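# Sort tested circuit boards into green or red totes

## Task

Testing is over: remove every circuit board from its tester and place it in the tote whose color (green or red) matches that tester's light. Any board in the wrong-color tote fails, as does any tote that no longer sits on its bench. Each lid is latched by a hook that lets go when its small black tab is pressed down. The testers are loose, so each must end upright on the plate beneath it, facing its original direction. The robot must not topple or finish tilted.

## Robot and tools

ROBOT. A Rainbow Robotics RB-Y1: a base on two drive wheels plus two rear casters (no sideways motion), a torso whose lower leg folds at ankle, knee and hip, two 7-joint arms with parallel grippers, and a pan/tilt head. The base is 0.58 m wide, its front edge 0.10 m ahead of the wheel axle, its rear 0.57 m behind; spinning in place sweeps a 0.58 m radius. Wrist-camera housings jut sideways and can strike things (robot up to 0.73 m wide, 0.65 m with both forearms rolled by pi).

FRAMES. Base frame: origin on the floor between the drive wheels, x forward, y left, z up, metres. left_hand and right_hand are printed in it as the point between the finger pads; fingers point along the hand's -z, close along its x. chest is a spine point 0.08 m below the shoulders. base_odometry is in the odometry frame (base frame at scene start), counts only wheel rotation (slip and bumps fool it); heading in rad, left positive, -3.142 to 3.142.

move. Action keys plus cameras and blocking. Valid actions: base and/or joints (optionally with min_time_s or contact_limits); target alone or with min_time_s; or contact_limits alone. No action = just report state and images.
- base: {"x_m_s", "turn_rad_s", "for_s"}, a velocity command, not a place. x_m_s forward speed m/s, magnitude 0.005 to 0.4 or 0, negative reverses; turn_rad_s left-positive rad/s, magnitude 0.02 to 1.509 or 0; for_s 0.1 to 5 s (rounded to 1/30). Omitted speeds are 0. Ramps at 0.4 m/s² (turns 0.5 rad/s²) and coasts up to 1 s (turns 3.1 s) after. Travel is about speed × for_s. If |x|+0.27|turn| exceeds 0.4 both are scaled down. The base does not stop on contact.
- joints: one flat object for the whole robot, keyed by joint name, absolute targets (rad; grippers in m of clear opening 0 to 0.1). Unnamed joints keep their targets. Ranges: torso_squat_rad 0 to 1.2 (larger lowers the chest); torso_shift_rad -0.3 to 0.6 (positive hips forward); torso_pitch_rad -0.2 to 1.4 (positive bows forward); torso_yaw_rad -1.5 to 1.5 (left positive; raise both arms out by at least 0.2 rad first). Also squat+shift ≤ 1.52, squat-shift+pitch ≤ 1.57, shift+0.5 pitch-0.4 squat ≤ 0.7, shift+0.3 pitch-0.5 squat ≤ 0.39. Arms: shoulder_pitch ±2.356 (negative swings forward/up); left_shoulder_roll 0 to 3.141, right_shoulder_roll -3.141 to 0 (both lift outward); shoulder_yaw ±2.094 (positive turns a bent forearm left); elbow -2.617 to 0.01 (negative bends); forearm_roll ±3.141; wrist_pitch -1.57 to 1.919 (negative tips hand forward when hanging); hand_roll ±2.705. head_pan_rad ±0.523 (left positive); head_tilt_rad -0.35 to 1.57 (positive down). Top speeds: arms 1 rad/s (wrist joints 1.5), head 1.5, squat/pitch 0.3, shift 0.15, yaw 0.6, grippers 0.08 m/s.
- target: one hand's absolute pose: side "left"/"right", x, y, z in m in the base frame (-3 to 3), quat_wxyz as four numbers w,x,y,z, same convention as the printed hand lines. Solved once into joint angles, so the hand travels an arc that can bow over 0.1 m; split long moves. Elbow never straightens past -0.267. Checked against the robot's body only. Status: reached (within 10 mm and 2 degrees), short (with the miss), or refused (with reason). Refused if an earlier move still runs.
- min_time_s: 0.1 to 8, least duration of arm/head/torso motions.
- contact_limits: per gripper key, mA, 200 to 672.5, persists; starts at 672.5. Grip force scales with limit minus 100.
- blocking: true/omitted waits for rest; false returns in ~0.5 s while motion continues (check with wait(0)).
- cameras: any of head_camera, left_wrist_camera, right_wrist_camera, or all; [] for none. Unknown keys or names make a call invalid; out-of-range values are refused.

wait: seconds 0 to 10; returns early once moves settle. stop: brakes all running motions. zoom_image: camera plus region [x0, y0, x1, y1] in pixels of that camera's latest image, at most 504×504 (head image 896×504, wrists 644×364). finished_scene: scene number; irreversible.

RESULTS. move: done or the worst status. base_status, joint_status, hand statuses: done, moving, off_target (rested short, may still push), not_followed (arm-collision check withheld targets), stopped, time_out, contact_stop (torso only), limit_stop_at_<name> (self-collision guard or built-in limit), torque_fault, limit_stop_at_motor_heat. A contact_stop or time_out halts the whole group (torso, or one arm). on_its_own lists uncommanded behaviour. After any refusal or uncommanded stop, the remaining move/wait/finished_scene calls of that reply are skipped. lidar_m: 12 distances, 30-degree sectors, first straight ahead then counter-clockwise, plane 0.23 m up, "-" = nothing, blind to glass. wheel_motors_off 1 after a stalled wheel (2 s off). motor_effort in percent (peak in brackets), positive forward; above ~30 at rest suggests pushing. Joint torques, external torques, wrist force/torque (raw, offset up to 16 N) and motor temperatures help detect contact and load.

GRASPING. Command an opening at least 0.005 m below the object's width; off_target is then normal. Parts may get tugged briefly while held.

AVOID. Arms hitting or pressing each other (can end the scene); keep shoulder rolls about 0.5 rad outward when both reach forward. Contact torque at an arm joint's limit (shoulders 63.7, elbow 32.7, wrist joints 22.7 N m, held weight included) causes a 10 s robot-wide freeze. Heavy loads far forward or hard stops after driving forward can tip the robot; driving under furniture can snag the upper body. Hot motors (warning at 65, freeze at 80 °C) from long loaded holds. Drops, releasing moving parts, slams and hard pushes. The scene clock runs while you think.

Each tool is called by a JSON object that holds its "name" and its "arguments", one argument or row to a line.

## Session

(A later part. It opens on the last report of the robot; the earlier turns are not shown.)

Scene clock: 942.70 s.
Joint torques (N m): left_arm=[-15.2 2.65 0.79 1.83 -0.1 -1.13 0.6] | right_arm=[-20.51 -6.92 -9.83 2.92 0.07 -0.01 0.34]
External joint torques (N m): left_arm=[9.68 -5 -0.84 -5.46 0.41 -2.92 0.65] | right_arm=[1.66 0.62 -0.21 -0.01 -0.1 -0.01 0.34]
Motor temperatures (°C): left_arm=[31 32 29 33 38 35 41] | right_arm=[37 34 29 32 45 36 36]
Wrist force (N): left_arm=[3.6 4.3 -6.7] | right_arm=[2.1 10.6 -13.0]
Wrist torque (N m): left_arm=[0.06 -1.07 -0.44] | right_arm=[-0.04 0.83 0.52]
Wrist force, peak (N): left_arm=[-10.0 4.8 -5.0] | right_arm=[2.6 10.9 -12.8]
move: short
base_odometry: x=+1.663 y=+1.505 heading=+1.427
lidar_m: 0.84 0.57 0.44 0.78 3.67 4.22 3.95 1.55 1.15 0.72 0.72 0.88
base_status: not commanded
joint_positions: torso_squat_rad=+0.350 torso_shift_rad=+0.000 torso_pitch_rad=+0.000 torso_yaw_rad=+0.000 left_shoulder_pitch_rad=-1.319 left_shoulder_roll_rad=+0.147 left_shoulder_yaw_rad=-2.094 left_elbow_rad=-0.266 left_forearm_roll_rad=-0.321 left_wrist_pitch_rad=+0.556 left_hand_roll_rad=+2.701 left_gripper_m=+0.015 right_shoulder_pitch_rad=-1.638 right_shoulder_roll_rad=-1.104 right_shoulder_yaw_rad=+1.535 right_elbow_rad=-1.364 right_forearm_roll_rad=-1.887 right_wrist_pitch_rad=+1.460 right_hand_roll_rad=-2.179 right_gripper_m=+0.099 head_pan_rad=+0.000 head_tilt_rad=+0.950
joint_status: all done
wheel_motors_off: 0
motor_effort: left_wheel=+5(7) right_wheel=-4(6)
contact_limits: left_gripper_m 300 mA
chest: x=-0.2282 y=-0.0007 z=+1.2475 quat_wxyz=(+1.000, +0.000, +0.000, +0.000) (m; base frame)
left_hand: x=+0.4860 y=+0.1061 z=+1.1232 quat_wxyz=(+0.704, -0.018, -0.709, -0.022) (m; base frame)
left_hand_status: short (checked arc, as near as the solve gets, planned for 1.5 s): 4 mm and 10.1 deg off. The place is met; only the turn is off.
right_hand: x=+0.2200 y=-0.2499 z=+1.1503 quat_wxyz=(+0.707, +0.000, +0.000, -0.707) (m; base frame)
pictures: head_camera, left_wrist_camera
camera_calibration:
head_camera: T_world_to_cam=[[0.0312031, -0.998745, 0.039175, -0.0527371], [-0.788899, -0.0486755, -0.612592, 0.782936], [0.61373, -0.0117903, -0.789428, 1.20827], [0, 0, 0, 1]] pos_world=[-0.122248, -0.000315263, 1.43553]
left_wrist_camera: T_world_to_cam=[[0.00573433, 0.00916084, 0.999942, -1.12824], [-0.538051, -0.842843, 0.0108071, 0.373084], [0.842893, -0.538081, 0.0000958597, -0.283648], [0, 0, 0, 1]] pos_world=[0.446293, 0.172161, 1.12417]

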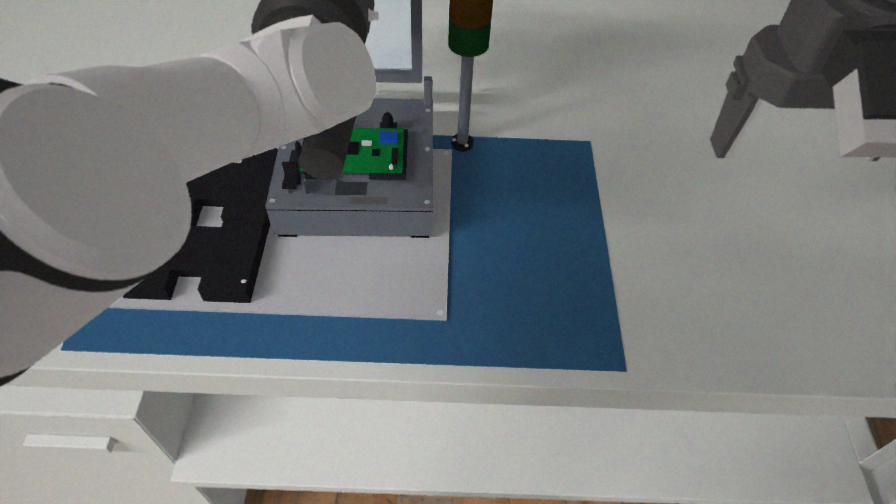

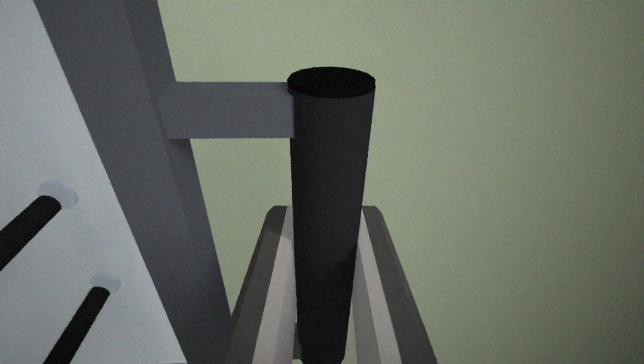

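{"name": "move", "arguments": {
  "joints": {"left_gripper_m":0.028},
  "cameras": []
}}

{"name": "move", "arguments": {
  "joints": {"torso_shift_rad":0.08},
  "cameras": ["head_camera","left_wrist_camera"]
}}

Scene clock: 954.37 s.
Joint torques (N m): left_arm=[-22.33 5.56 0.97 6.02 -0.12 1.4 0.36] | right_arm=[-20.35 -7.02 -9.68 2.73 -0.01 -0.1 0.31]
External joint torques (N m): left_arm=[2.55 -2.06 -0.67 -1.26 0.39 -0.39 0.42] | right_arm=[1.82 0.52 -0.06 -0.19 -0.18 -0.1 0.31]
Motor temperatures (°C): left_arm=[30 32 29 33 38 35 41] | right_arm=[37 34 29 32 45 36 36]
Wrist force (N): left_arm=[-9.2 1.4 -3.8] | right_arm=[2.3 10.4 -12.7]
Wrist torque (N m): left_arm=[-0.13 -0.93 -0.18] | right_arm=[-0.02 0.84 0.51]
Wrist force, peak (N): left_arm=[-9.5 1.3 -3.8] | right_arm=[2.4 10.6 -13.1]
move: done
base_odometry: x=+1.663 y=+1.505 heading=+1.427
lidar_m: 0.84 0.56 0.44 0.78 3.67 4.23 3.97 1.56 1.16 0.72 0.71 0.87
base_status: not commanded
joint_positions: torso_squat_rad=+0.350 torso_shift_rad=+0.000 torso_pitch_rad=+0.000 torso_yaw_rad=+0.000 left_shoulder_pitch_rad=-1.317 left_shoulder_roll_rad=+0.146 left_shoulder_yaw_rad=-2.094 left_elbow_rad=-0.267 left_forearm_roll_rad=-0.321 left_wrist_pitch_rad=+0.555 left_hand_roll_rad=+2.701 left_gripper_m=+0.028 right_shoulder_pitch_rad=-1.638 right_shoulder_roll_rad=-1.104 right_shoulder_yaw_rad=+1.535 right_elbow_rad=-1.364 right_forearm_roll_rad=-1.887 right_wrist_pitch_rad=+1.460 right_hand_roll_rad=-2.179 right_gripper_m=+0.099 head_pan_rad=+0.000 head_tilt_rad=+0.950
joint_status: all done
wheel_motors_off: 0
motor_effort: left_wheel=+4(6) right_wheel=-4(5)
contact_limits: left_gripper_m 300 mA
chest: x=-0.2281 y=-0.0007 z=+1.2475 quat_wxyz=(+1.000, +0.000, +0.000, +0.000) (m; base frame)
left_hand: x=+0.4856 y=+0.1056 z=+1.1213 quat_wxyz=(+0.705, -0.019, -0.708, -0.023) (m; base frame)
right_hand: x=+0.2200 y=-0.2499 z=+1.1502 quat_wxyz=(+0.707, +0.000, +0.000, -0.707) (m; base frame)
pictures: none
No camera images: "cameras" was empty.

Scene clock: 955.70 s.
Joint torques (N m): left_arm=[-22.73 6.64 0.94 6.31 -0.11 1.48 0.37] | right_arm=[-20.18 -6.92 -9.79 2.91 -0.01 0.06 0.45]
External joint torques (N m): left_arm=[2.12 -0.98 -0.7 -0.97 0.4 -0.31 0.42] | right_arm=[1.99 0.63 -0.17 -0.01 -0.19 0.06 0.45]
Motor temperatures (°C): left_arm=[30 32 29 33 38 35 41] | right_arm=[37 34 29 32 45 36 36]
Wrist force (N): left_arm=[-8.9 1.6 -4.0] | right_arm=[2.5 10.9 -12.5]
Wrist torque (N m): left_arm=[-0.15 -0.92 -0.17] | right_arm=[-0.08 0.85 0.52]
Wrist force, peak (N): left_arm=[-9.1 1.6 -4.1] | right_arm=[2.4 11.0 -13.0]
move: done
base_odometry: x=+1.663 y=+1.505 heading=+1.427
lidar_m: 0.84 0.57 0.44 0.78 3.66 4.23 3.96 1.56 1.16 0.72 0.71 0.88
base_status: not commanded
joint_positions: torso_squat_rad=+0.350 torso_shift_rad=+0.080 torso_pitch_rad=+0.000 torso_yaw_rad=+0.000 left_shoulder_pitch_rad=-1.317 left_shoulder_roll_rad=+0.146 left_shoulder_yaw_rad=-2.094 left_elbow_rad=-0.267 left_forearm_roll_rad=-0.321 left_wrist_pitch_rad=+0.555 left_hand_roll_rad=+2.701 left_gripper_m=+0.028 right_shoulder_pitch_rad=-1.638 right_shoulder_roll_rad=-1.104 right_shoulder_yaw_rad=+1.535 right_elbow_rad=-1.364 right_forearm_roll_rad=-1.887 right_wrist_pitch_rad=+1.460 right_hand_roll_rad=-2.179 right_gripper_m=+0.099 head_pan_rad=+0.000 head_tilt_rad=+0.950
joint_status: all done
wheel_motors_off: 0
motor_effort: left_wheel=+5(6) right_wheel=-4(5)
contact_limits: left_gripper_m 300 mA
chest: x=-0.1755 y=-0.0007 z=+1.2454 quat_wxyz=(+1.000, +0.000, +0.000, +0.000) (m; base frame)
left_hand: x=+0.5381 y=+0.1054 z=+1.1189 quat_wxyz=(+0.706, -0.019, -0.708, -0.023) (m; base frame)
right_hand: x=+0.2726 y=-0.2499 z=+1.1480 quat_wxyz=(+0.707, +0.000, +0.000, -0.707) (m; base frame)
pictures: head_camera, left_wrist_camera
camera_calibration:
head_camera: T_world_to_cam=[[0.031124, -0.998749, 0.0391457, -0.054293], [-0.789119, -0.0485908, -0.612315, 0.822847], [0.613451, -0.0118329, -0.789644, 1.17449], [0, 0, 0, 1]] pos_world=[-0.069475, -0.000344574, 1.43339]
left_wrist_camera: T_world_to_cam=[[0.00961204, 0.00955365, 0.999908, -1.1263], [-0.539141, -0.842112, 0.0132287, 0.398337], [0.842161, -0.539219, -0.00294364, -0.324024], [0, 0, 0, 1]] pos_world=[0.498466, 0.171485, 1.11998]

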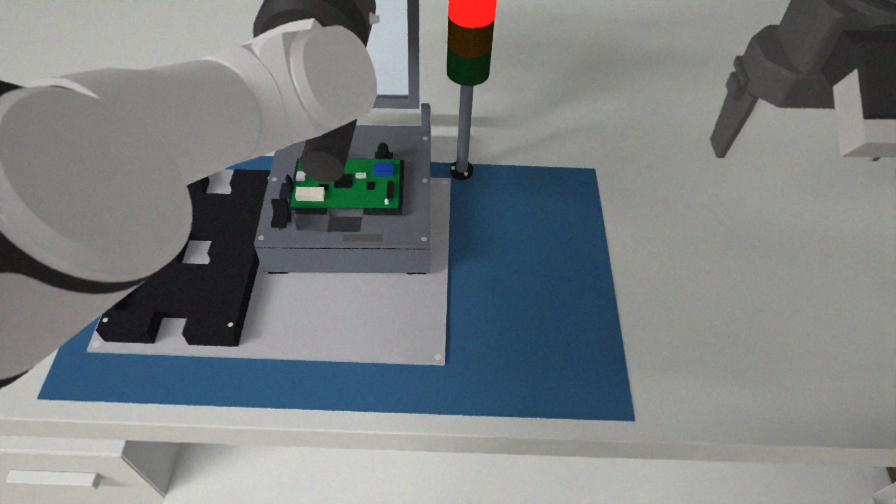

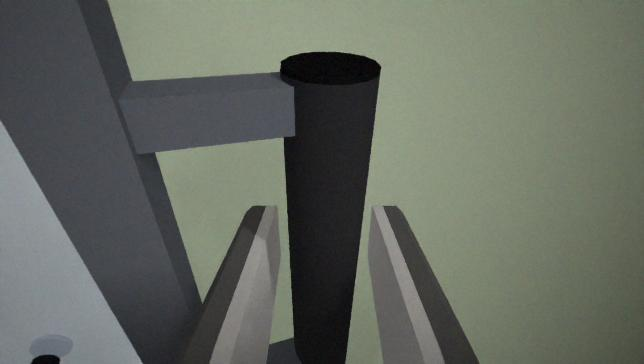

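{"name": "move", "arguments": {
  "joints": {"torso_shift_rad":0.11},
  "cameras": ["left_wrist_camera"]
}}

{"name": "move", "arguments": {
  "joints": {"torso_shift_rad":0.06},
  "cameras": ["left_wrist_camera","head_camera"]
}}

Scene clock: 963.90 s.
Joint torques (N m): left_arm=[-23.55 8.11 0.91 7.27 -0.14 2.04 0.3] | right_arm=[-20.49 -6.84 -9.74 2.74 0 -0.05 0.38]
External joint torques (N m): left_arm=[1.28 0.49 -0.73 0 0.37 0.25 0.35] | right_arm=[1.68 0.7 -0.12 -0.18 -0.18 -0.05 0.38]
Motor temperatures (°C): left_arm=[30 32 29 33 38 35 41] | right_arm=[37 34 29 32 45 36 36]
Wrist force (N): left_arm=[-8.4 0.0 3.8] | right_arm=[2.2 10.7 -13.0]
Wrist torque (N m): left_arm=[-0.17 -0.45 -0.10] | right_arm=[-0.06 0.81 0.52]
Wrist force, peak (N): left_arm=[-9.7 0.3 4.3] | right_arm=[2.3 11.3 -12.9]
move: done
base_odometry: x=+1.663 y=+1.505 heading=+1.427
lidar_m: 0.84 0.56 0.43 0.78 3.67 4.22 3.96 1.55 1.17 0.72 0.71 0.88
base_status: not commanded
joint_positions: torso_squat_rad=+0.350 torso_shift_rad=+0.110 torso_pitch_rad=+0.000 torso_yaw_rad=+0.000 left_shoulder_pitch_rad=-1.317 left_shoulder_roll_rad=+0.146 left_shoulder_yaw_rad=-2.094 left_elbow_rad=-0.267 left_forearm_roll_rad=-0.321 left_wrist_pitch_rad=+0.555 left_hand_roll_rad=+2.701 left_gripper_m=+0.028 right_shoulder_pitch_rad=-1.638 right_shoulder_roll_rad=-1.104 right_shoulder_yaw_rad=+1.535 right_elbow_rad=-1.364 right_forearm_roll_rad=-1.887 right_wrist_pitch_rad=+1.460 right_hand_roll_rad=-2.179 right_gripper_m=+0.099 head_pan_rad=+0.000 head_tilt_rad=+0.950
joint_status: all done
wheel_motors_off: 0
motor_effort: left_wheel=+4(6) right_wheel=-3(5)
contact_limits: left_gripper_m 300 mA
chest: x=-0.1560 y=-0.0007 z=+1.2435 quat_wxyz=(+1.000, +0.000, +0.000, +0.000) (m; base frame)
left_hand: x=+0.5575 y=+0.1051 z=+1.1168 quat_wxyz=(+0.706, -0.019, -0.708, -0.023) (m; base frame)
right_hand: x=+0.2921 y=-0.2499 z=+1.1462 quat_wxyz=(+0.707, +0.000, +0.000, -0.707) (m; base frame)
pictures: left_wrist_camera
camera_calibration:
left_wrist_camera: T_world_to_cam=[[0.0100686, 0.00964977, 0.999903, -1.12467], [-0.539536, -0.841853, 0.0135574, 0.408384], [0.841902, -0.53962, -0.0032699, -0.339963], [0, 0, 0, 1]] pos_world=[0.517877, 0.171202, 1.11792]

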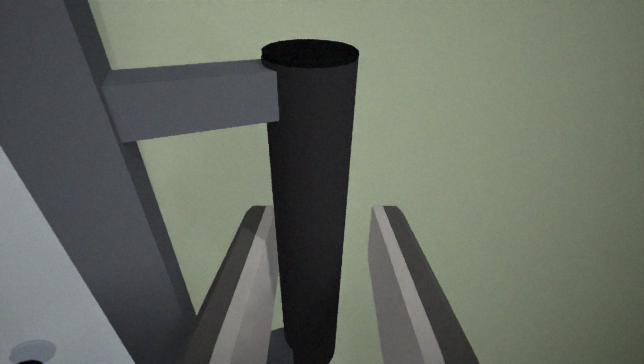

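Scene clock: 965.00 s.
Joint torques (N m): left_arm=[-22.71 8.07 0.85 7.35 -0.07 1.88 0.21] | right_arm=[-20.49 -6.83 -9.72 2.91 -0.06 -0.03 0.36]
External joint torques (N m): left_arm=[2.14 0.45 -0.79 0.07 0.44 0.09 0.27] | right_arm=[1.67 0.71 -0.1 -0.01 -0.24 -0.02 0.36]
Motor temperatures (°C): left_arm=[30 32 29 33 38 35 41] | right_arm=[37 34 29 32 45 36 36]
Wrist force (N): left_arm=[-8.9 1.3 -3.9] | right_arm=[2.2 11.0 -13.0]
Wrist torque (N m): left_arm=[-0.13 -0.92 -0.18] | right_arm=[-0.10 0.81 0.52]
Wrist force, peak (N): left_arm=[-9.3 1.3 -4.1] | right_arm=[2.3 11.3 -13.0]
move: done
base_odometry: x=+1.663 y=+1.505 heading=+1.427
lidar_m: 0.84 0.57 0.44 0.77 3.66 4.23 3.96 1.55 1.16 0.71 0.71 0.88
base_status: not commanded
joint_positions: torso_squat_rad=+0.350 torso_shift_rad=+0.060 torso_pitch_rad=+0.000 torso_yaw_rad=+0.000 left_shoulder_pitch_rad=-1.317 left_shoulder_roll_rad=+0.146 left_shoulder_yaw_rad=-2.094 left_elbow_rad=-0.267 left_forearm_roll_rad=-0.321 left_wrist_pitch_rad=+0.555 left_hand_roll_rad=+2.701 left_gripper_m=+0.028 right_shoulder_pitch_rad=-1.638 right_shoulder_roll_rad=-1.104 right_shoulder_yaw_rad=+1.535 right_elbow_rad=-1.364 right_forearm_roll_rad=-1.887 right_wrist_pitch_rad=+1.460 right_hand_roll_rad=-2.179 right_gripper_m=+0.099 head_pan_rad=+0.000 head_tilt_rad=+0.950
joint_status: all done
wheel_motors_off: 0
motor_effort: left_wheel=+4(6) right_wheel=-3(5)
contact_limits: left_gripper_m 300 mA
chest: x=-0.1887 y=-0.0007 z=+1.2463 quat_wxyz=(+1.000, +0.000, +0.000, +0.000) (m; base frame)
left_hand: x=+0.5248 y=+0.1050 z=+1.1198 quat_wxyz=(+0.706, -0.019, -0.708, -0.023) (m; base frame)
right_hand: x=+0.2594 y=-0.2500 z=+1.1490 quat_wxyz=(+0.707, +0.000, +0.000, -0.707) (m; base frame)
pictures: head_camera, left_wrist_camera
camera_calibration:
head_camera: T_world_to_cam=[[0.0310742, -0.998751, 0.0391193, -0.0539203], [-0.788967, -0.0485383, -0.612516, 0.813235], [0.61365, -0.0118304, -0.78949, 1.18318], [0, 0, 0, 1]] pos_world=[-0.0827671, -0.0003824, 1.43434]
left_wrist_camera: T_world_to_cam=[[0.00984649, 0.0096563, 0.999905, -1.12717], [-0.539614, -0.841805, 0.0134433, 0.3908], [0.841855, -0.539695, -0.00307815, -0.312656], [0, 0, 0, 1]] pos_world=[0.48519, 0.171123, 1.12085]

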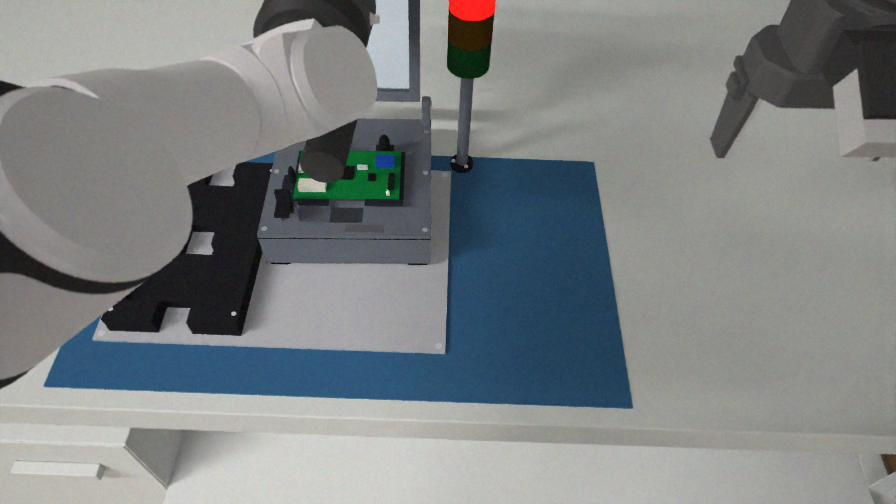

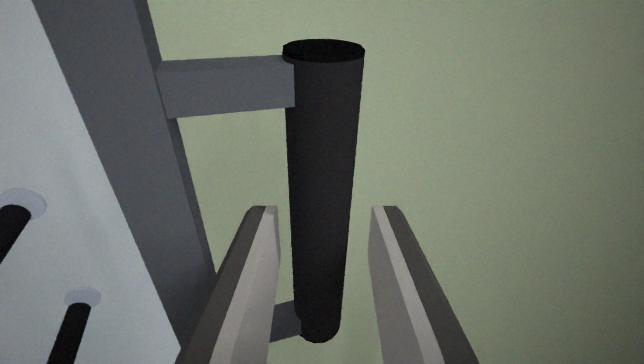

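{"name": "move", "arguments": {
  "joints": {"torso_shift_rad":0.0},
  "cameras": []
}}

{"name": "move", "arguments": {
  "target": {"side":"left","x":0.38,"y":0.105,"z":1.121,"quat_wxyz":[0.719,0,-0.695,0]},
  "cameras": []
}}

{"name": "move", "arguments": {
  "target": {"side":"left","x":0.30,"y":0.105,"z":1.13,"quat_wxyz":[0.834,0,-0.552,0]},
  "cameras": []
}}

{"name": "move", "arguments": {
  "target": {"side":"left","x":0.25,"y":0.18,"z":1.10,"quat_wxyz":[1,0,0,0]},
  "cameras": ["head_camera","left_wrist_camera"]
}}

Scene clock: 972.57 s.
Joint torques (N m): left_arm=[-23.1 7.88 0.8 7.32 -0.15 1.89 0.24] | right_arm=[-20.29 -6.72 -9.68 2.86 -0.01 -0.04 0.36]
External joint torques (N m): left_arm=[1.75 0.26 -0.84 0.04 0.36 0.1 0.29] | right_arm=[1.87 0.81 -0.06 -0.06 -0.18 -0.03 0.36]
Motor temperatures (°C): left_arm=[31 32 29 33 38 35 41] | right_arm=[37 34 29 32 45 36 36]
Wrist force (N): left_arm=[-9.1 1.2 -3.9] | right_arm=[2.3 10.4 -12.8]
Wrist torque (N m): left_arm=[-0.11 -0.91 -0.18] | right_arm=[0.00 0.84 0.52]
Wrist force, peak (N): left_arm=[-9.5 1.4 -3.9] | right_arm=[2.3 10.7 -13.2]
move: done
base_odometry: x=+1.663 y=+1.505 heading=+1.427
lidar_m: 0.84 0.56 0.44 0.79 3.67 4.23 3.96 1.55 1.17 0.72 0.71 0.88
base_status: not commanded
joint_positions: torso_squat_rad=+0.350 torso_shift_rad=+0.000 torso_pitch_rad=+0.000 torso_yaw_rad=+0.000 left_shoulder_pitch_rad=-1.317 left_shoulder_roll_rad=+0.146 left_shoulder_yaw_rad=-2.094 left_elbow_rad=-0.267 left_forearm_roll_rad=-0.321 left_wrist_pitch_rad=+0.555 left_hand_roll_rad=+2.701 left_gripper_m=+0.028 right_shoulder_pitch_rad=-1.638 right_shoulder_roll_rad=-1.104 right_shoulder_yaw_rad=+1.535 right_elbow_rad=-1.364 right_forearm_roll_rad=-1.887 right_wrist_pitch_rad=+1.460 right_hand_roll_rad=-2.179 right_gripper_m=+0.099 head_pan_rad=+0.000 head_tilt_rad=+0.950
joint_status: all done
wheel_motors_off: 0
motor_effort: left_wheel=+4(5) right_wheel=-4(5)
contact_limits: left_gripper_m 300 mA
chest: x=-0.2282 y=-0.0007 z=+1.2475 quat_wxyz=(+1.000, +0.000, +0.000, +0.000) (m; base frame)
left_hand: x=+0.4854 y=+0.1050 z=+1.1209 quat_wxyz=(+0.706, -0.019, -0.708, -0.023) (m; base frame)
right_hand: x=+0.2200 y=-0.2500 z=+1.1502 quat_wxyz=(+0.707, +0.000, +0.000, -0.707) (m; base frame)
pictures: none
No camera images: "cameras" was empty.

Scene clock: 974.57 s.
Joint torques (N m): left_arm=[-20.61 7.46 8.28 2.51 -1.04 1.2 0.06] | right_arm=[-20.43 -7.09 -9.5 2.73 0.04 -0.04 0.34]
External joint torques (N m): left_arm=[1.39 -0.31 0.47 -0.31 0.29 -0.19 0.11] | right_arm=[1.74 0.45 0.12 -0.19 -0.13 -0.03 0.34]
Motor temperatures (°C): left_arm=[31 32 29 33 38 35 41] | right_arm=[37 34 29 32 45 36 36]
Wrist force (N): left_arm=[-8.9 1.4 -3.9] | right_arm=[2.1 10.6 -12.8]
Wrist torque (N m): left_arm=[-0.13 -0.88 -0.19] | right_arm=[-0.06 0.81 0.52]
Wrist force, peak (N): left_arm=[-10.6 0.9 -3.6] | right_arm=[2.2 11.0 -12.9]
move: done
base_odometry: x=+1.663 y=+1.505 heading=+1.427
lidar_m: 0.84 0.57 0.44 0.78 3.66 4.23 3.96 1.55 1.17 0.72 0.72 0.88
base_status: not commanded
joint_positions: torso_squat_rad=+0.350 torso_shift_rad=+0.000 torso_pitch_rad=+0.000 torso_yaw_rad=+0.000 left_shoulder_pitch_rad=-1.465 left_shoulder_roll_rad=+0.576 left_shoulder_yaw_rad=-1.963 left_elbow_rad=-1.434 left_forearm_roll_rad=-0.168 left_wrist_pitch_rad=+1.245 left_hand_roll_rad=+2.359 left_gripper_m=+0.028 right_shoulder_pitch_rad=-1.638 right_shoulder_roll_rad=-1.104 right_shoulder_yaw_rad=+1.535 right_elbow_rad=-1.364 right_forearm_roll_rad=-1.887 right_wrist_pitch_rad=+1.460 right_hand_roll_rad=-2.179 right_gripper_m=+0.099 head_pan_rad=+0.000 head_tilt_rad=+0.950
joint_status: all done
wheel_motors_off: 0
motor_effort: left_wheel=+5(6) right_wheel=-3(4)
contact_limits: left_gripper_m 300 mA
chest: x=-0.2281 y=-0.0007 z=+1.2475 quat_wxyz=(+1.000, +0.000, +0.000, +0.000) (m; base frame)
left_hand: x=+0.3800 y=+0.1051 z=+1.1210 quat_wxyz=(+0.719, +0.000, -0.695, +0.000) (m; base frame)
left_hand_status: reached (checked arc, planned for 1.5 s): 0 mm and 0.0 deg off.
right_hand: x=+0.2200 y=-0.2500 z=+1.1502 quat_wxyz=(+0.707, +0.000, +0.000, -0.707) (m; base frame)
pictures: none
No camera images: "cameras" was empty.

Scene clock: 975.80 s.
Joint torques (N m): left_arm=[-18.04 7.18 9.45 1.35 -1.3 1.07 0.21] | right_arm=[-20.58 -6.75 -9.47 2.85 -0.01 0.03 0.35]
External joint torques (N m): left_arm=[1.3 0.1 0.25 -0.2 0.16 0.17 0.26] | right_arm=[1.59 0.79 0.15 -0.08 -0.19 0.03 0.35]
Motor temperatures (°C): left_arm=[31 32 29 33 38 35 41] | right_arm=[37 34 29 32 45 36 36]
Wrist force (N): left_arm=[-8.4 1.6 -6.3] | right_arm=[2.0 10.9 -12.8]
Wrist torque (N m): left_arm=[-0.17 -0.85 -0.20] | right_arm=[-0.08 0.81 0.52]
Wrist force, peak (N): left_arm=[-8.9 2.7 -6.1] | right_arm=[2.2 10.7 -13.1]
move: done
base_odometry: x=+1.663 y=+1.505 heading=+1.427
lidar_m: 0.85 0.58 0.44 0.78 3.67 4.22 3.96 1.55 1.16 0.73 0.72 0.89
base_status: not commanded
joint_positions: torso_squat_rad=+0.350 torso_shift_rad=+0.000 torso_pitch_rad=+0.000 torso_yaw_rad=+0.000 left_shoulder_pitch_rad=-1.607 left_shoulder_roll_rad=+0.822 left_shoulder_yaw_rad=-1.839 left_elbow_rad=-1.942 left_forearm_roll_rad=+0.252 left_wrist_pitch_rad=+1.258 left_hand_roll_rad=+2.102 left_gripper_m=+0.028 right_shoulder_pitch_rad=-1.638 right_shoulder_roll_rad=-1.104 right_shoulder_yaw_rad=+1.535 right_elbow_rad=-1.364 right_forearm_roll_rad=-1.887 right_wrist_pitch_rad=+1.460 right_hand_roll_rad=-2.179 right_gripper_m=+0.099 head_pan_rad=+0.000 head_tilt_rad=+0.950
joint_status: all done
wheel_motors_off: 0
motor_effort: left_wheel=+4(6) right_wheel=-3(5)
contact_limits: left_gripper_m 300 mA
chest: x=-0.2281 y=-0.0007 z=+1.2475 quat_wxyz=(+1.000, +0.000, +0.000, +0.000) (m; base frame)
left_hand: x=+0.2994 y=+0.1042 z=+1.1301 quat_wxyz=(+0.832, -0.003, -0.554, +0.000) (m; base frame)
left_hand_status: reached (checked arc, planned for 0.8 s): 1 mm and 0.4 deg off.
right_hand: x=+0.2201 y=-0.2500 z=+1.1502 quat_wxyz=(+0.707, +0.000, +0.000, -0.707) (m; base frame)
pictures: none
No camera images: "cameras" was empty.

Scene clock: 977.67 s.
Joint torques (N m): left_arm=[-21.12 7.08 8.17 4.09 0.08 0.01 0.46] | right_arm=[-20.25 -6.76 -9.61 2.83 -0.01 -0.04 0.28]
External joint torques (N m): left_arm=[1.61 -0.88 0.39 -0.11 0.06 0.09 0.46] | right_arm=[1.92 0.79 0.01 -0.09 -0.19 -0.04 0.28]
Motor temperatures (°C): left_arm=[31 32 29 33 38 35 41] | right_arm=[37 34 29 32 45 36 36]
Wrist force (N): left_arm=[-2.7 1.6 -9.9] | right_arm=[2.0 10.5 -12.8]
Wrist torque (N m): left_arm=[-0.20 -0.52 -0.25] | right_arm=[-0.04 0.81 0.52]
Wrist force, peak (N): left_arm=[-3.1 1.5 -10.5] | right_arm=[2.4 11.1 -12.9]
move: done
base_odometry: x=+1.663 y=+1.505 heading=+1.427
lidar_m: 0.84 0.56 0.44 0.78 3.66 4.23 3.96 1.55 1.15 0.72 0.71 0.88
base_status: not commanded
joint_positions: torso_squat_rad=+0.350 torso_shift_rad=+0.000 torso_pitch_rad=+0.000 torso_yaw_rad=+0.000 left_shoulder_pitch_rad=-1.726 left_shoulder_roll_rad=+0.818 left_shoulder_yaw_rad=-1.802 left_elbow_rad=-1.159 left_forearm_roll_rad=+2.048 left_wrist_pitch_rad=+1.270 left_hand_roll_rad=+0.609 left_gripper_m=+0.028 right_shoulder_pitch_rad=-1.638 right_shoulder_roll_rad=-1.104 right_shoulder_yaw_rad=+1.535 right_elbow_rad=-1.364 right_forearm_roll_rad=-1.887 right_wrist_pitch_rad=+1.460 right_hand_roll_rad=-2.179 right_gripper_m=+0.099 head_pan_rad=+0.000 head_tilt_rad=+0.950
joint_status: all done
wheel_motors_off: 0
motor_effort: left_wheel=+4(7) right_wheel=-4(5)
contact_limits: left_gripper_m 300 mA
chest: x=-0.2281 y=-0.0007 z=+1.2475 quat_wxyz=(+1.000, +0.000, +0.000, +0.000) (m; base frame)
left_hand: x=+0.2499 y=+0.1799 z=+1.1001 quat_wxyz=(+1.000, +0.000, -0.001, +0.000) (m; base frame)
left_hand_status: reached (checked arc, planned for 1.5 s): 0 mm and 0.1 deg off.
right_hand: x=+0.2200 y=-0.2500 z=+1.1502 quat_wxyz=(+0.707, +0.000, +0.000, -0.707) (m; base frame)
pictures: head_camera, left_wrist_camera
camera_calibration:
head_camera: T_world_to_cam=[[0.0310819, -0.998753, 0.0390808, -0.0527088], [-0.789042, -0.0485193, -0.61242, 0.782767], [0.613552, -0.0118012, -0.789566, 1.20834], [0, 0, 0, 1]] pos_world=[-0.122105, -0.000403775, 1.43551]
left_wrist_camera: T_world_to_cam=[[0.99982, 0.0155579, -0.0108961, -0.241984], [0.0188992, -0.872114, 0.488938, -0.351412], [-0.00189582, -0.489056, -0.87225, 1.11707], [0, 0, 0, 1]] pos_world=[0.2507, 0.243604, 1.14355]

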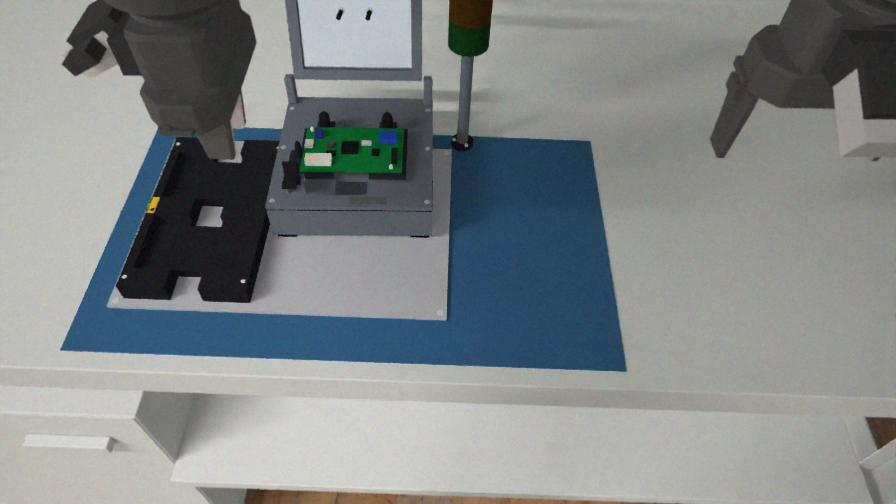

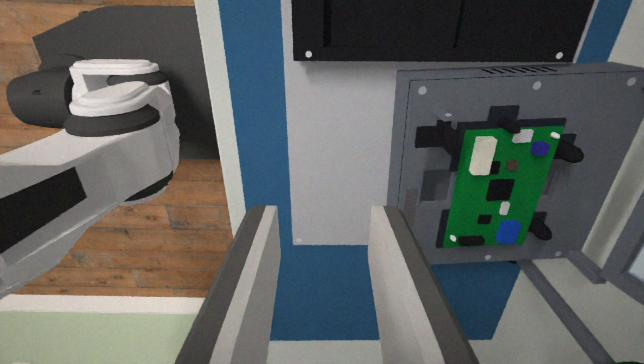

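{"name": "move", "arguments": {
  "joints": {"torso_shift_rad":0.1,"torso_pitch_rad":0.15,"left_gripper_m":0.085},
  "cameras": []
}}

{"name": "move", "arguments": {
  "target": {"side":"left","x":0.395,"y":0.118,"z":1.03,"quat_wxyz":[1,0,0,0]},
  "cameras": ["left_wrist_camera"]
}}

Scene clock: 989.83 s.
Joint torques (N m): left_arm=[-20.88 7.43 7.87 3.36 0.2 0.22 0.45] | right_arm=[-20.26 -7.99 -9.44 2.16 -0.19 0.16 0.38]
External joint torques (N m): left_arm=[1.59 -0.68 0.21 0.02 0.02 0.05 0.44] | right_arm=[1.67 0.61 0.03 -0.06 -0.19 -0.09 0.39]
Motor temperatures (°C): left_arm=[31 32 29 33 38 35 41] | right_arm=[37 34 29 32 45 36 36]
Wrist force (N): left_arm=[-1.8 1.7 -10.0] | right_arm=[2.5 11.3 -12.7]
Wrist torque (N m): left_arm=[-0.21 -0.48 -0.25] | right_arm=[-0.09 0.86 0.51]
Wrist force, peak (N): left_arm=[-2.7 1.5 -10.4] | right_arm=[2.3 11.7 -13.3]
move: done
base_odometry: x=+1.663 y=+1.505 heading=+1.427
lidar_m: 0.84 0.57 0.44 0.78 3.67 4.23 3.96 1.56 1.17 0.71 0.72 0.88
base_status: not commanded
joint_positions: torso_squat_rad=+0.350 torso_shift_rad=+0.100 torso_pitch_rad=+0.150 torso_yaw_rad=+0.000 left_shoulder_pitch_rad=-1.726 left_shoulder_roll_rad=+0.818 left_shoulder_yaw_rad=-1.802 left_elbow_rad=-1.159 left_forearm_roll_rad=+2.048 left_wrist_pitch_rad=+1.270 left_hand_roll_rad=+0.609 left_gripper_m=+0.085 right_shoulder_pitch_rad=-1.638 right_shoulder_roll_rad=-1.104 right_shoulder_yaw_rad=+1.535 right_elbow_rad=-1.364 right_forearm_roll_rad=-1.887 right_wrist_pitch_rad=+1.460 right_hand_roll_rad=-2.179 right_gripper_m=+0.099 head_pan_rad=+0.000 head_tilt_rad=+0.950
joint_status: all done
wheel_motors_off: 0
motor_effort: left_wheel=+3(6) right_wheel=-4(5)
contact_limits: left_gripper_m 300 mA
chest: x=-0.1161 y=-0.0007 z=+1.2407 quat_wxyz=(+0.997, +0.000, +0.075, +0.000) (m; base frame)
left_hand: x=+0.3344 y=+0.1800 z=+1.0235 quat_wxyz=(+0.997, +0.000, +0.074, +0.000) (m; base frame)
right_hand: x=+0.3124 y=-0.2499 z=+1.0775 quat_wxyz=(+0.705, -0.053, +0.053, -0.705) (m; base frame)
pictures: none
No camera images: "cameras" was empty.

Scene clock: 990.83 s.
Joint torques (N m): left_arm=[-22.69 8.41 6.82 4.45 0.09 -0.11 -0.09] | right_arm=[-20.1 -8.12 -9.63 2.25 -0.19 0.23 0.37]
External joint torques (N m): left_arm=[1.5 -0.33 0.5 0.54 0.07 -0.03 -0.09] | right_arm=[1.83 0.48 -0.15 0.04 -0.19 -0.02 0.37]
Motor temperatures (°C): left_arm=[31 32 29 33 38 35 41] | right_arm=[37 34 29 32 45 36 36]
Wrist force (N): left_arm=[-2.7 1.9 -9.8] | right_arm=[2.2 11.6 -12.4]
Wrist torque (N m): left_arm=[-0.26 -0.54 -0.22] | right_arm=[-0.12 0.86 0.50]
Wrist force, peak (N): left_arm=[-2.9 2.0 -10.7] | right_arm=[2.6 11.7 -13.1]
move: done
base_odometry: x=+1.663 y=+1.505 heading=+1.427
lidar_m: 0.84 0.57 0.44 0.78 3.67 4.22 3.97 1.55 1.16 0.72 0.71 0.88
base_status: not commanded
joint_positions: torso_squat_rad=+0.350 torso_shift_rad=+0.100 torso_pitch_rad=+0.150 torso_yaw_rad=+0.000 left_shoulder_pitch_rad=-1.747 left_shoulder_roll_rad=+0.571 left_shoulder_yaw_rad=-1.767 left_elbow_rad=-0.842 left_forearm_roll_rad=+2.008 left_wrist_pitch_rad=+1.243 left_hand_roll_rad=+0.597 left_gripper_m=+0.085 right_shoulder_pitch_rad=-1.638 right_shoulder_roll_rad=-1.104 right_shoulder_yaw_rad=+1.535 right_elbow_rad=-1.364 right_forearm_roll_rad=-1.887 right_wrist_pitch_rad=+1.460 right_hand_roll_rad=-2.179 right_gripper_m=+0.099 head_pan_rad=+0.000 head_tilt_rad=+0.950
joint_status: all done
wheel_motors_off: 0
motor_effort: left_wheel=+4(5) right_wheel=-5(5)
contact_limits: left_gripper_m 300 mA
chest: x=-0.1162 y=-0.0008 z=+1.2407 quat_wxyz=(+0.997, +0.000, +0.075, +0.000) (m; base frame)
left_hand: x=+0.3943 y=+0.1178 z=+1.0301 quat_wxyz=(+1.000, -0.001, -0.003, +0.000) (m; base frame)
left_hand_status: reached (checked arc, planned for 0.7 s): 1 mm and 0.3 deg off.
right_hand: x=+0.3124 y=-0.2500 z=+1.0775 quat_wxyz=(+0.705, -0.053, +0.053, -0.705) (m; base frame)
pictures: left_wrist_camera
camera_calibration:
left_wrist_camera: T_world_to_cam=[[0.999847, 0.015854, -0.00736387, -0.389913], [0.0174281, -0.871395, 0.490273, -0.374947], [0.00135595, -0.490326, -0.871538, 1.02404], [0, 0, 0, 1]] pos_world=[0.394999, 0.181568, 1.07344]

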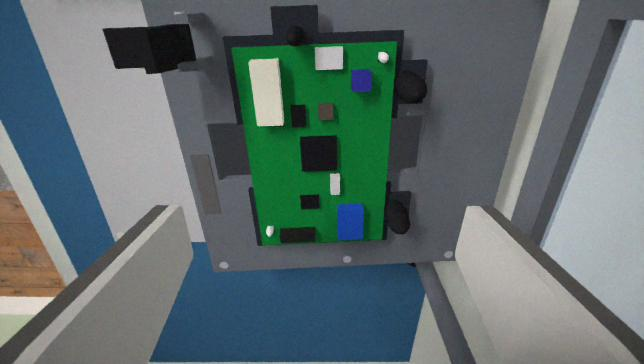

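{"name": "move", "arguments": {
  "target": {"side":"left","x":0.394,"y":0.1165,"z":0.966,"quat_wxyz":[1,0,0,0]},
  "cameras": ["left_wrist_camera"]
}}

{"name": "move", "arguments": {
  "target": {"side":"left","x":0.394,"y":0.1165,"z":0.950,"quat_wxyz":[1,0,0,0]},
  "cameras": ["left_wrist_camera"]
}}

Scene clock: 1000.33 s.
Joint torques (N m): left_arm=[-23.26 7.73 4.54 4.32 0.12 -0.2 0.05] | right_arm=[-20.27 -8.21 -9.37 2.1 -0.27 0.26 0.38]
External joint torques (N m): left_arm=[0.98 -0.75 -0.62 0.54 0.11 -0.12 0.05] | right_arm=[1.66 0.39 0.1 -0.11 -0.26 0.01 0.38]
Motor temperatures (°C): left_arm=[31 32 29 33 38 35 41] | right_arm=[37 34 29 32 45 36 36]
Wrist force (N): left_arm=[-2.6 1.6 -10.1] | right_arm=[2.3 11.6 -12.8]
Wrist torque (N m): left_arm=[-0.20 -0.54 -0.21] | right_arm=[-0.12 0.84 0.52]
Wrist force, peak (N): left_arm=[-3.5 1.1 -11.5] | right_arm=[2.6 11.7 -13.0]
move: done
base_odometry: x=+1.663 y=+1.505 heading=+1.427
lidar_m: 0.84 0.56 0.45 0.78 3.66 4.22 3.97 1.56 1.17 0.72 0.71 0.88
base_status: not commanded
joint_positions: torso_squat_rad=+0.350 torso_shift_rad=+0.100 torso_pitch_rad=+0.150 torso_yaw_rad=+0.000 left_shoulder_pitch_rad=-1.620 left_shoulder_roll_rad=+0.447 left_shoulder_yaw_rad=-1.783 left_elbow_rad=-0.670 left_forearm_roll_rad=+1.992 left_wrist_pitch_rad=+1.171 left_hand_roll_rad=+0.529 left_gripper_m=+0.085 right_shoulder_pitch_rad=-1.638 right_shoulder_roll_rad=-1.104 right_shoulder_yaw_rad=+1.535 right_elbow_rad=-1.364 right_forearm_roll_rad=-1.887 right_wrist_pitch_rad=+1.460 right_hand_roll_rad=-2.179 right_gripper_m=+0.099 head_pan_rad=+0.000 head_tilt_rad=+0.950
joint_status: all done
wheel_motors_off: 0
motor_effort: left_wheel=+3(5) right_wheel=-3(5)
contact_limits: left_gripper_m 300 mA
chest: x=-0.1162 y=-0.0007 z=+1.2407 quat_wxyz=(+0.997, +0.000, +0.075, +0.000) (m; base frame)
left_hand: x=+0.3937 y=+0.1165 z=+0.9660 quat_wxyz=(+1.000, +0.000, -0.001, +0.000) (m; base frame)
left_hand_status: reached (checked arc, planned for 0.5 s): 0 mm and 0.1 deg off.
right_hand: x=+0.3124 y=-0.2499 z=+1.0775 quat_wxyz=(+0.705, -0.053, +0.053, -0.705) (m; base frame)
pictures: left_wrist_camera
camera_calibration:
left_wrist_camera: T_world_to_cam=[[0.999819, 0.0156426, -0.0108377, -0.386364], [0.0189451, -0.87196, 0.48921, -0.344198], [-0.00179748, -0.489327, -0.872099, 0.969188], [0, 0, 0, 1]] pos_world=[0.394557, 0.180166, 1.00943]

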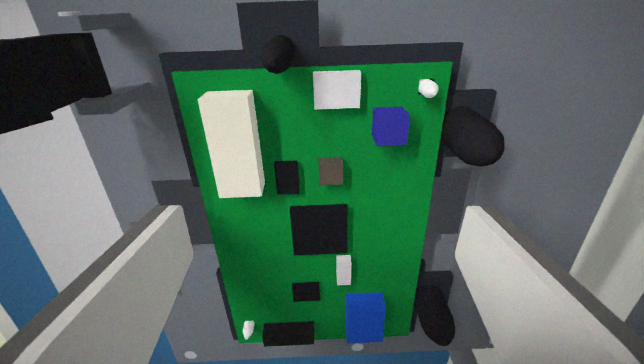

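Scene clock: 1001.00 s.
Joint torques (N m): left_arm=[-22.6 7.59 4.31 4.09 0.14 -0.16 0.03] | right_arm=[-20.31 -7.73 -9.37 2.17 -0.18 0.18 0.3]
External joint torques (N m): left_arm=[1.61 -0.74 -0.3 0.3 0.12 -0.08 0.03] | right_arm=[1.62 0.87 0.1 -0.04 -0.18 -0.07 0.31]
Motor temperatures (°C): left_arm=[31 32 29 33 38 35 41] | right_arm=[37 34 29 32 45 36 36]
Wrist force (N): left_arm=[-2.6 1.6 -10.2] | right_arm=[2.3 11.6 -12.8]
Wrist torque (N m): left_arm=[-0.20 -0.53 -0.22] | right_arm=[-0.11 0.85 0.51]
Wrist force, peak (N): left_arm=[-3.2 1.6 -11.0] | right_arm=[2.2 11.8 -12.9]
move: done
base_odometry: x=+1.663 y=+1.505 heading=+1.427
lidar_m: 0.84 0.56 0.43 0.78 3.67 4.23 3.97 1.55 1.16 0.73 0.72 0.88
base_status: not commanded
joint_positions: torso_squat_rad=+0.350 torso_shift_rad=+0.100 torso_pitch_rad=+0.150 torso_yaw_rad=+0.000 left_shoulder_pitch_rad=-1.584 left_shoulder_roll_rad=+0.400 left_shoulder_yaw_rad=-1.782 left_elbow_rad=-0.589 left_forearm_roll_rad=+1.993 left_wrist_pitch_rad=+1.162 left_hand_roll_rad=+0.492 left_gripper_m=+0.085 right_shoulder_pitch_rad=-1.638 right_shoulder_roll_rad=-1.104 right_shoulder_yaw_rad=+1.535 right_elbow_rad=-1.364 right_forearm_roll_rad=-1.887 right_wrist_pitch_rad=+1.460 right_hand_roll_rad=-2.179 right_gripper_m=+0.099 head_pan_rad=+0.000 head_tilt_rad=+0.950
joint_status: all done
wheel_motors_off: 0
motor_effort: left_wheel=+4(5) right_wheel=-4(5)
contact_limits: left_gripper_m 300 mA
chest: x=-0.1162 y=-0.0007 z=+1.2407 quat_wxyz=(+0.997, +0.000, +0.075, +0.000) (m; base frame)
left_hand: x=+0.3939 y=+0.1165 z=+0.9501 quat_wxyz=(+1.000, +0.000, -0.001, +0.000) (m; base frame)
left_hand_status: reached (checked arc, planned for 0.3 s): 0 mm and 0.1 deg off.
right_hand: x=+0.3124 y=-0.2499 z=+1.0775 quat_wxyz=(+0.705, -0.053, +0.053, -0.705) (m; base frame)
pictures: left_wrist_camera
camera_calibration:
left_wrist_camera: T_world_to_cam=[[0.999815, 0.0155522, -0.0112941, -0.386277], [0.0190885, -0.872183, 0.488807, -0.336082], [-0.00224851, -0.488932, -0.872319, 0.955676], [0, 0, 0, 1]] pos_world=[0.39477, 0.180143, 0.99357]

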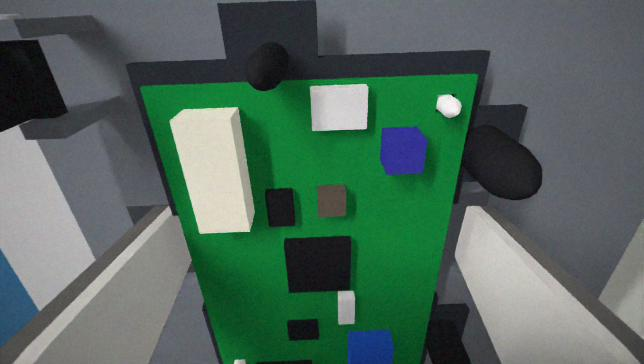

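{"name": "move", "arguments": {
  "target": {"side":"left","x":0.394,"y":0.1165,"z":0.939,"quat_wxyz":[1,0,0,0]},
  "cameras": []
}}

{"name": "move", "arguments": {
  "joints": {"left_gripper_m":0.055},
  "contact_limits": {"left_gripper_m":500},
  "cameras": ["left_wrist_camera"]
}}

{"name": "move", "arguments": {
  "target": {"side":"left","x":0.394,"y":0.1165,"z":0.97,"quat_wxyz":[1,0,0,0]},
  "cameras": ["left_wrist_camera"]
}}

Scene clock: 1010.73 s.
Joint torques (N m): left_arm=[-19.48 10.59 1.21 5.12 -1.67 1.01 -0.46] | right_arm=[-20.18 -7.7 -9.35 2.18 -0.26 0.17 0.24]
External joint torques (N m): left_arm=[4.66 2.39 -3.07 1.33 -1.69 1.1 -0.46] | right_arm=[1.75 0.89 0.13 -0.03 -0.26 -0.09 0.24]
Motor temperatures (°C): left_arm=[31 32 29 33 38 35 41] | right_arm=[37 34 29 32 45 36 36]
Wrist force (N): left_arm=[-1.6 -7.9 -9.3] | right_arm=[2.4 11.4 -12.7]
Wrist torque (N m): left_arm=[-0.36 -0.48 0.26] | right_arm=[-0.09 0.85 0.51]
Wrist force, peak (N): left_arm=[-10.2 -3.4 29.4] | right_arm=[2.4 11.9 -12.9]
move: done
base_odometry: x=+1.663 y=+1.505 heading=+1.427
lidar_m: 0.84 0.57 0.44 0.78 3.67 4.23 3.96 1.55 1.17 0.71 0.72 0.88
base_status: not commanded
joint_positions: torso_squat_rad=+0.350 torso_shift_rad=+0.100 torso_pitch_rad=+0.150 torso_yaw_rad=+0.000 left_shoulder_pitch_rad=-1.560 left_shoulder_roll_rad=+0.371 left_shoulder_yaw_rad=-1.782 left_elbow_rad=-0.542 left_forearm_roll_rad=+1.993 left_wrist_pitch_rad=+1.153 left_hand_roll_rad=+0.471 left_gripper_m=+0.085 right_shoulder_pitch_rad=-1.638 right_shoulder_roll_rad=-1.104 right_shoulder_yaw_rad=+1.535 right_elbow_rad=-1.364 right_forearm_roll_rad=-1.887 right_wrist_pitch_rad=+1.461 right_hand_roll_rad=-2.179 right_gripper_m=+0.099 head_pan_rad=+0.000 head_tilt_rad=+0.950
joint_status: all done
wheel_motors_off: 0
motor_effort: left_wheel=+2(4) right_wheel=+1(5)
contact_limits: left_gripper_m 300 mA
chest: x=-0.1162 y=-0.0008 z=+1.2407 quat_wxyz=(+0.997, +0.001, +0.075, +0.000) (m; base frame)
left_hand: x=+0.3935 y=+0.1156 z=+0.9398 quat_wxyz=(+1.000, -0.001, -0.002, +0.000) (m; base frame)
left_hand_status: reached (checked arc, planned for 0.3 s): 1 mm and 0.2 deg off.
right_hand: x=+0.3123 y=-0.2501 z=+1.0776 quat_wxyz=(+0.705, -0.053, +0.053, -0.705) (m; base frame)
pictures: none
No camera images: "cameras" was empty.

Scene clock: 1011.57 s.
Joint torques (N m): left_arm=[-21.29 11.08 1.15 5.47 -1.98 -0.59 -0.46] | right_arm=[-19.98 -7.59 -9.51 2.22 -0.2 0.27 0.36]
External joint torques (N m): left_arm=[2.85 2.88 -3.13 1.68 -2 -0.5 -0.46] | right_arm=[1.95 1 -0.04 0 -0.19 0.02 0.36]
Motor temperatures (°C): left_arm=[31 32 29 33 38 35 41] | right_arm=[37 34 29 32 45 36 36]
Wrist force (N): left_arm=[-9.7 -6.1 -5.8] | right_arm=[2.4 11.5 -13.1]
Wrist torque (N m): left_arm=[-0.30 -0.33 0.34] | right_arm=[-0.10 0.86 0.51]
Wrist force, peak (N): left_arm=[-12.6 -5.6 -4.2] | right_arm=[2.1 11.9 -12.9]
move: off_target
base_odometry: x=+1.663 y=+1.505 heading=+1.427
lidar_m: 0.84 0.57 0.44 0.78 3.67 4.23 3.97 1.55 1.16 0.72 0.71 0.88
base_status: not commanded
joint_positions: torso_squat_rad=+0.350 torso_shift_rad=+0.100 torso_pitch_rad=+0.150 torso_yaw_rad=+0.000 left_shoulder_pitch_rad=-1.560 left_shoulder_roll_rad=+0.371 left_shoulder_yaw_rad=-1.782 left_elbow_rad=-0.542 left_forearm_roll_rad=+1.993 left_wrist_pitch_rad=+1.153 left_hand_roll_rad=+0.471 left_gripper_m=+0.071 right_shoulder_pitch_rad=-1.638 right_shoulder_roll_rad=-1.104 right_shoulder_yaw_rad=+1.535 right_elbow_rad=-1.364 right_forearm_roll_rad=-1.887 right_wrist_pitch_rad=+1.461 right_hand_roll_rad=-2.179 right_gripper_m=+0.099 head_pan_rad=+0.000 head_tilt_rad=+0.950
joint_status: left_gripper_m off_target (ended at +0.071, target +0.055)
wheel_motors_off: 0
motor_effort: left_wheel=+1(4) right_wheel=-1(3)
contact_limits: left_gripper_m 500 mA
chest: x=-0.1163 y=-0.0008 z=+1.2407 quat_wxyz=(+0.997, +0.001, +0.075, +0.000) (m; base frame)
left_hand: x=+0.3932 y=+0.1156 z=+0.9396 quat_wxyz=(+1.000, -0.001, -0.001, +0.000) (m; base frame)
right_hand: x=+0.3123 y=-0.2501 z=+1.0776 quat_wxyz=(+0.705, -0.053, +0.053, -0.705) (m; base frame)
pictures: left_wrist_camera
camera_calibration:
left_wrist_camera: T_world_to_cam=[[0.999841, 0.0146698, -0.0101438, -0.386614], [0.0177582, -0.871646, 0.489815, -0.332174], [-0.00165632, -0.489917, -0.871767, 0.945436], [0, 0, 0, 1]] pos_world=[0.394018, 0.179319, 0.982983]

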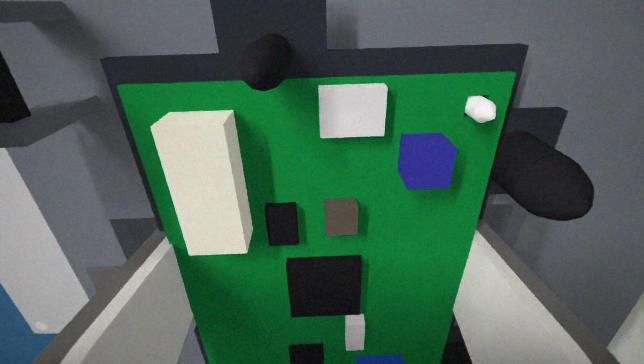

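Scene clock: 1012.47 s.
Joint torques (N m): left_arm=[-26.23 13.36 3.85 6.76 -1.35 -0.48 0.12] | right_arm=[-20.51 -7.64 -9.47 2.02 -0.18 0.19 0.34]
External joint torques (N m): left_arm=[-1.98 4.85 -1.29 2.98 -1.37 -0.41 0.12] | right_arm=[1.41 0.96 0.01 -0.19 -0.18 -0.07 0.34]
Motor temperatures (°C): left_arm=[31 32 29 33 38 35 41] | right_arm=[37 34 29 32 45 36 36]
Wrist force (N): left_arm=[-8.0 -3.6 -19.2] | right_arm=[2.3 11.4 -12.9]
Wrist torque (N m): left_arm=[-0.18 -0.61 -0.30] | right_arm=[-0.08 0.84 0.50]
Wrist force, peak (N): left_arm=[-16.8 -5.1 -15.7] | right_arm=[2.5 11.9 -12.9]
move: done
base_odometry: x=+1.663 y=+1.505 heading=+1.427
lidar_m: 0.84 0.57 0.44 0.78 3.67 4.22 3.96 1.55 1.16 0.72 0.71 0.87
base_status: not commanded
joint_positions: torso_squat_rad=+0.350 torso_shift_rad=+0.100 torso_pitch_rad=+0.150 torso_yaw_rad=+0.000 left_shoulder_pitch_rad=-1.625 left_shoulder_roll_rad=+0.446 left_shoulder_yaw_rad=-1.779 left_elbow_rad=-0.666 left_forearm_roll_rad=+1.996 left_wrist_pitch_rad=+1.184 left_hand_roll_rad=+0.525 left_gripper_m=+0.071 right_shoulder_pitch_rad=-1.638 right_shoulder_roll_rad=-1.104 right_shoulder_yaw_rad=+1.535 right_elbow_rad=-1.364 right_forearm_roll_rad=-1.887 right_wrist_pitch_rad=+1.461 right_hand_roll_rad=-2.179 right_gripper_m=+0.099 head_pan_rad=+0.000 head_tilt_rad=+0.950
joint_status: all done
wheel_motors_off: 0
motor_effort: left_wheel=+4(4) right_wheel=+0(3)
contact_limits: left_gripper_m 500 mA
chest: x=-0.1161 y=-0.0008 z=+1.2407 quat_wxyz=(+0.997, +0.000, +0.075, +0.000) (m; base frame)
left_hand: x=+0.3932 y=+0.1157 z=+0.9692 quat_wxyz=(+1.000, +0.000, +0.002, -0.001) (m; base frame)
left_hand_status: reached (checked arc, planned for 0.4 s): 1 mm and 0.3 deg off.
right_hand: x=+0.3124 y=-0.2501 z=+1.0775 quat_wxyz=(+0.705, -0.053, +0.053, -0.705) (m; base frame)
pictures: left_wrist_camera
camera_calibration:
left_wrist_camera: T_world_to_cam=[[0.999755, 0.0139569, -0.0172021, -0.379424], [0.0205871, -0.872088, 0.488915, -0.346755], [-0.00817804, -0.489149, -0.872162, 0.974112], [0, 0, 0, 1]] pos_world=[0.394436, 0.17938, 1.01259]

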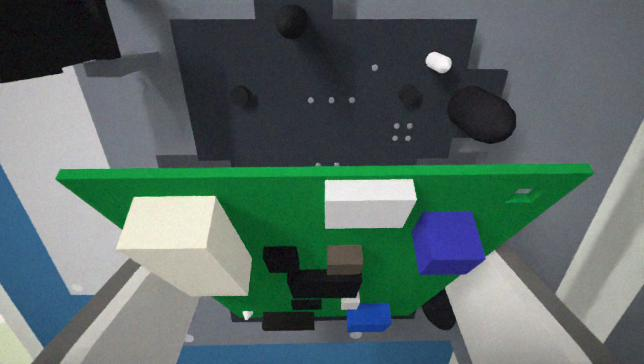

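{"name": "move", "arguments": {
  "target": {"side":"left","x":0.38,"y":0.17,"z":1.12,"quat_wxyz":[1,0,0,0]},
  "contact_limits": {"left_gripper_m":600},
  "cameras": ["head_camera","left_wrist_camera"]
}}

"target" must stand alone in an action, or with "min_time_s": send the other keys in another action
Scene clock: 1018.37 s.
Joint torques (N m): left_arm=[-26.53 12.96 3.9 6.66 -1.44 -0.44 0.11] | right_arm=[-20.17 -7.89 -9.44 2.06 -0.21 0.22 0.32]
External joint torques (N m): left_arm=[-2.27 4.45 -1.24 2.88 -1.46 -0.37 0.11] | right_arm=[1.75 0.71 0.03 -0.16 -0.2 -0.03 0.33]
Motor temperatures (°C): left_arm=[31 32 29 33 38 35 41] | right_arm=[37 34 29 32 45 36 36]
Wrist force (N): left_arm=[-8.9 -4.0 -18.9] | right_arm=[2.5 11.7 -12.8]
Wrist torque (N m): left_arm=[-0.23 -0.54 -0.34] | right_arm=[-0.12 0.86 0.50]
Wrist force, peak (N): left_arm=[-8.8 -3.8 -19.2] | right_arm=[2.3 11.9 -13.4]
base_odometry: x=+1.663 y=+1.505 heading=+1.427
lidar_m: 0.84 0.56 0.44 0.78 3.67 4.22 3.97 1.55 1.16 0.72 0.71 0.88
base_status: not commanded
joint_positions: torso_squat_rad=+0.350 torso_shift_rad=+0.100 torso_pitch_rad=+0.150 torso_yaw_rad=+0.000 left_shoulder_pitch_rad=-1.625 left_shoulder_roll_rad=+0.446 left_shoulder_yaw_rad=-1.779 left_elbow_rad=-0.666 left_forearm_roll_rad=+1.996 left_wrist_pitch_rad=+1.184 left_hand_roll_rad=+0.525 left_gripper_m=+0.071 right_shoulder_pitch_rad=-1.638 right_shoulder_roll_rad=-1.104 right_shoulder_yaw_rad=+1.535 right_elbow_rad=-1.364 right_forearm_roll_rad=-1.887 right_wrist_pitch_rad=+1.461 right_hand_roll_rad=-2.179 right_gripper_m=+0.099 head_pan_rad=+0.000 head_tilt_rad=+0.950
joint_status: all done
wheel_motors_off: 0
motor_effort: left_wheel=+2(4) right_wheel=+0(3)
contact_limits: left_gripper_m 500 mA
chest: x=-0.1161 y=-0.0008 z=+1.2407 quat_wxyz=(+0.997, +0.000, +0.075, +0.000) (m; base frame)
left_hand: x=+0.3932 y=+0.1157 z=+0.9692 quat_wxyz=(+1.000, +0.000, +0.002, -0.001) (m; base frame)
left_hand_status: reached (checked arc, planned for 0.4 s): 1 mm and 0.3 deg off.
right_hand: x=+0.3124 y=-0.2501 z=+1.0775 quat_wxyz=(+0.705, -0.053, +0.053, -0.705) (m; base frame)
pictures: none


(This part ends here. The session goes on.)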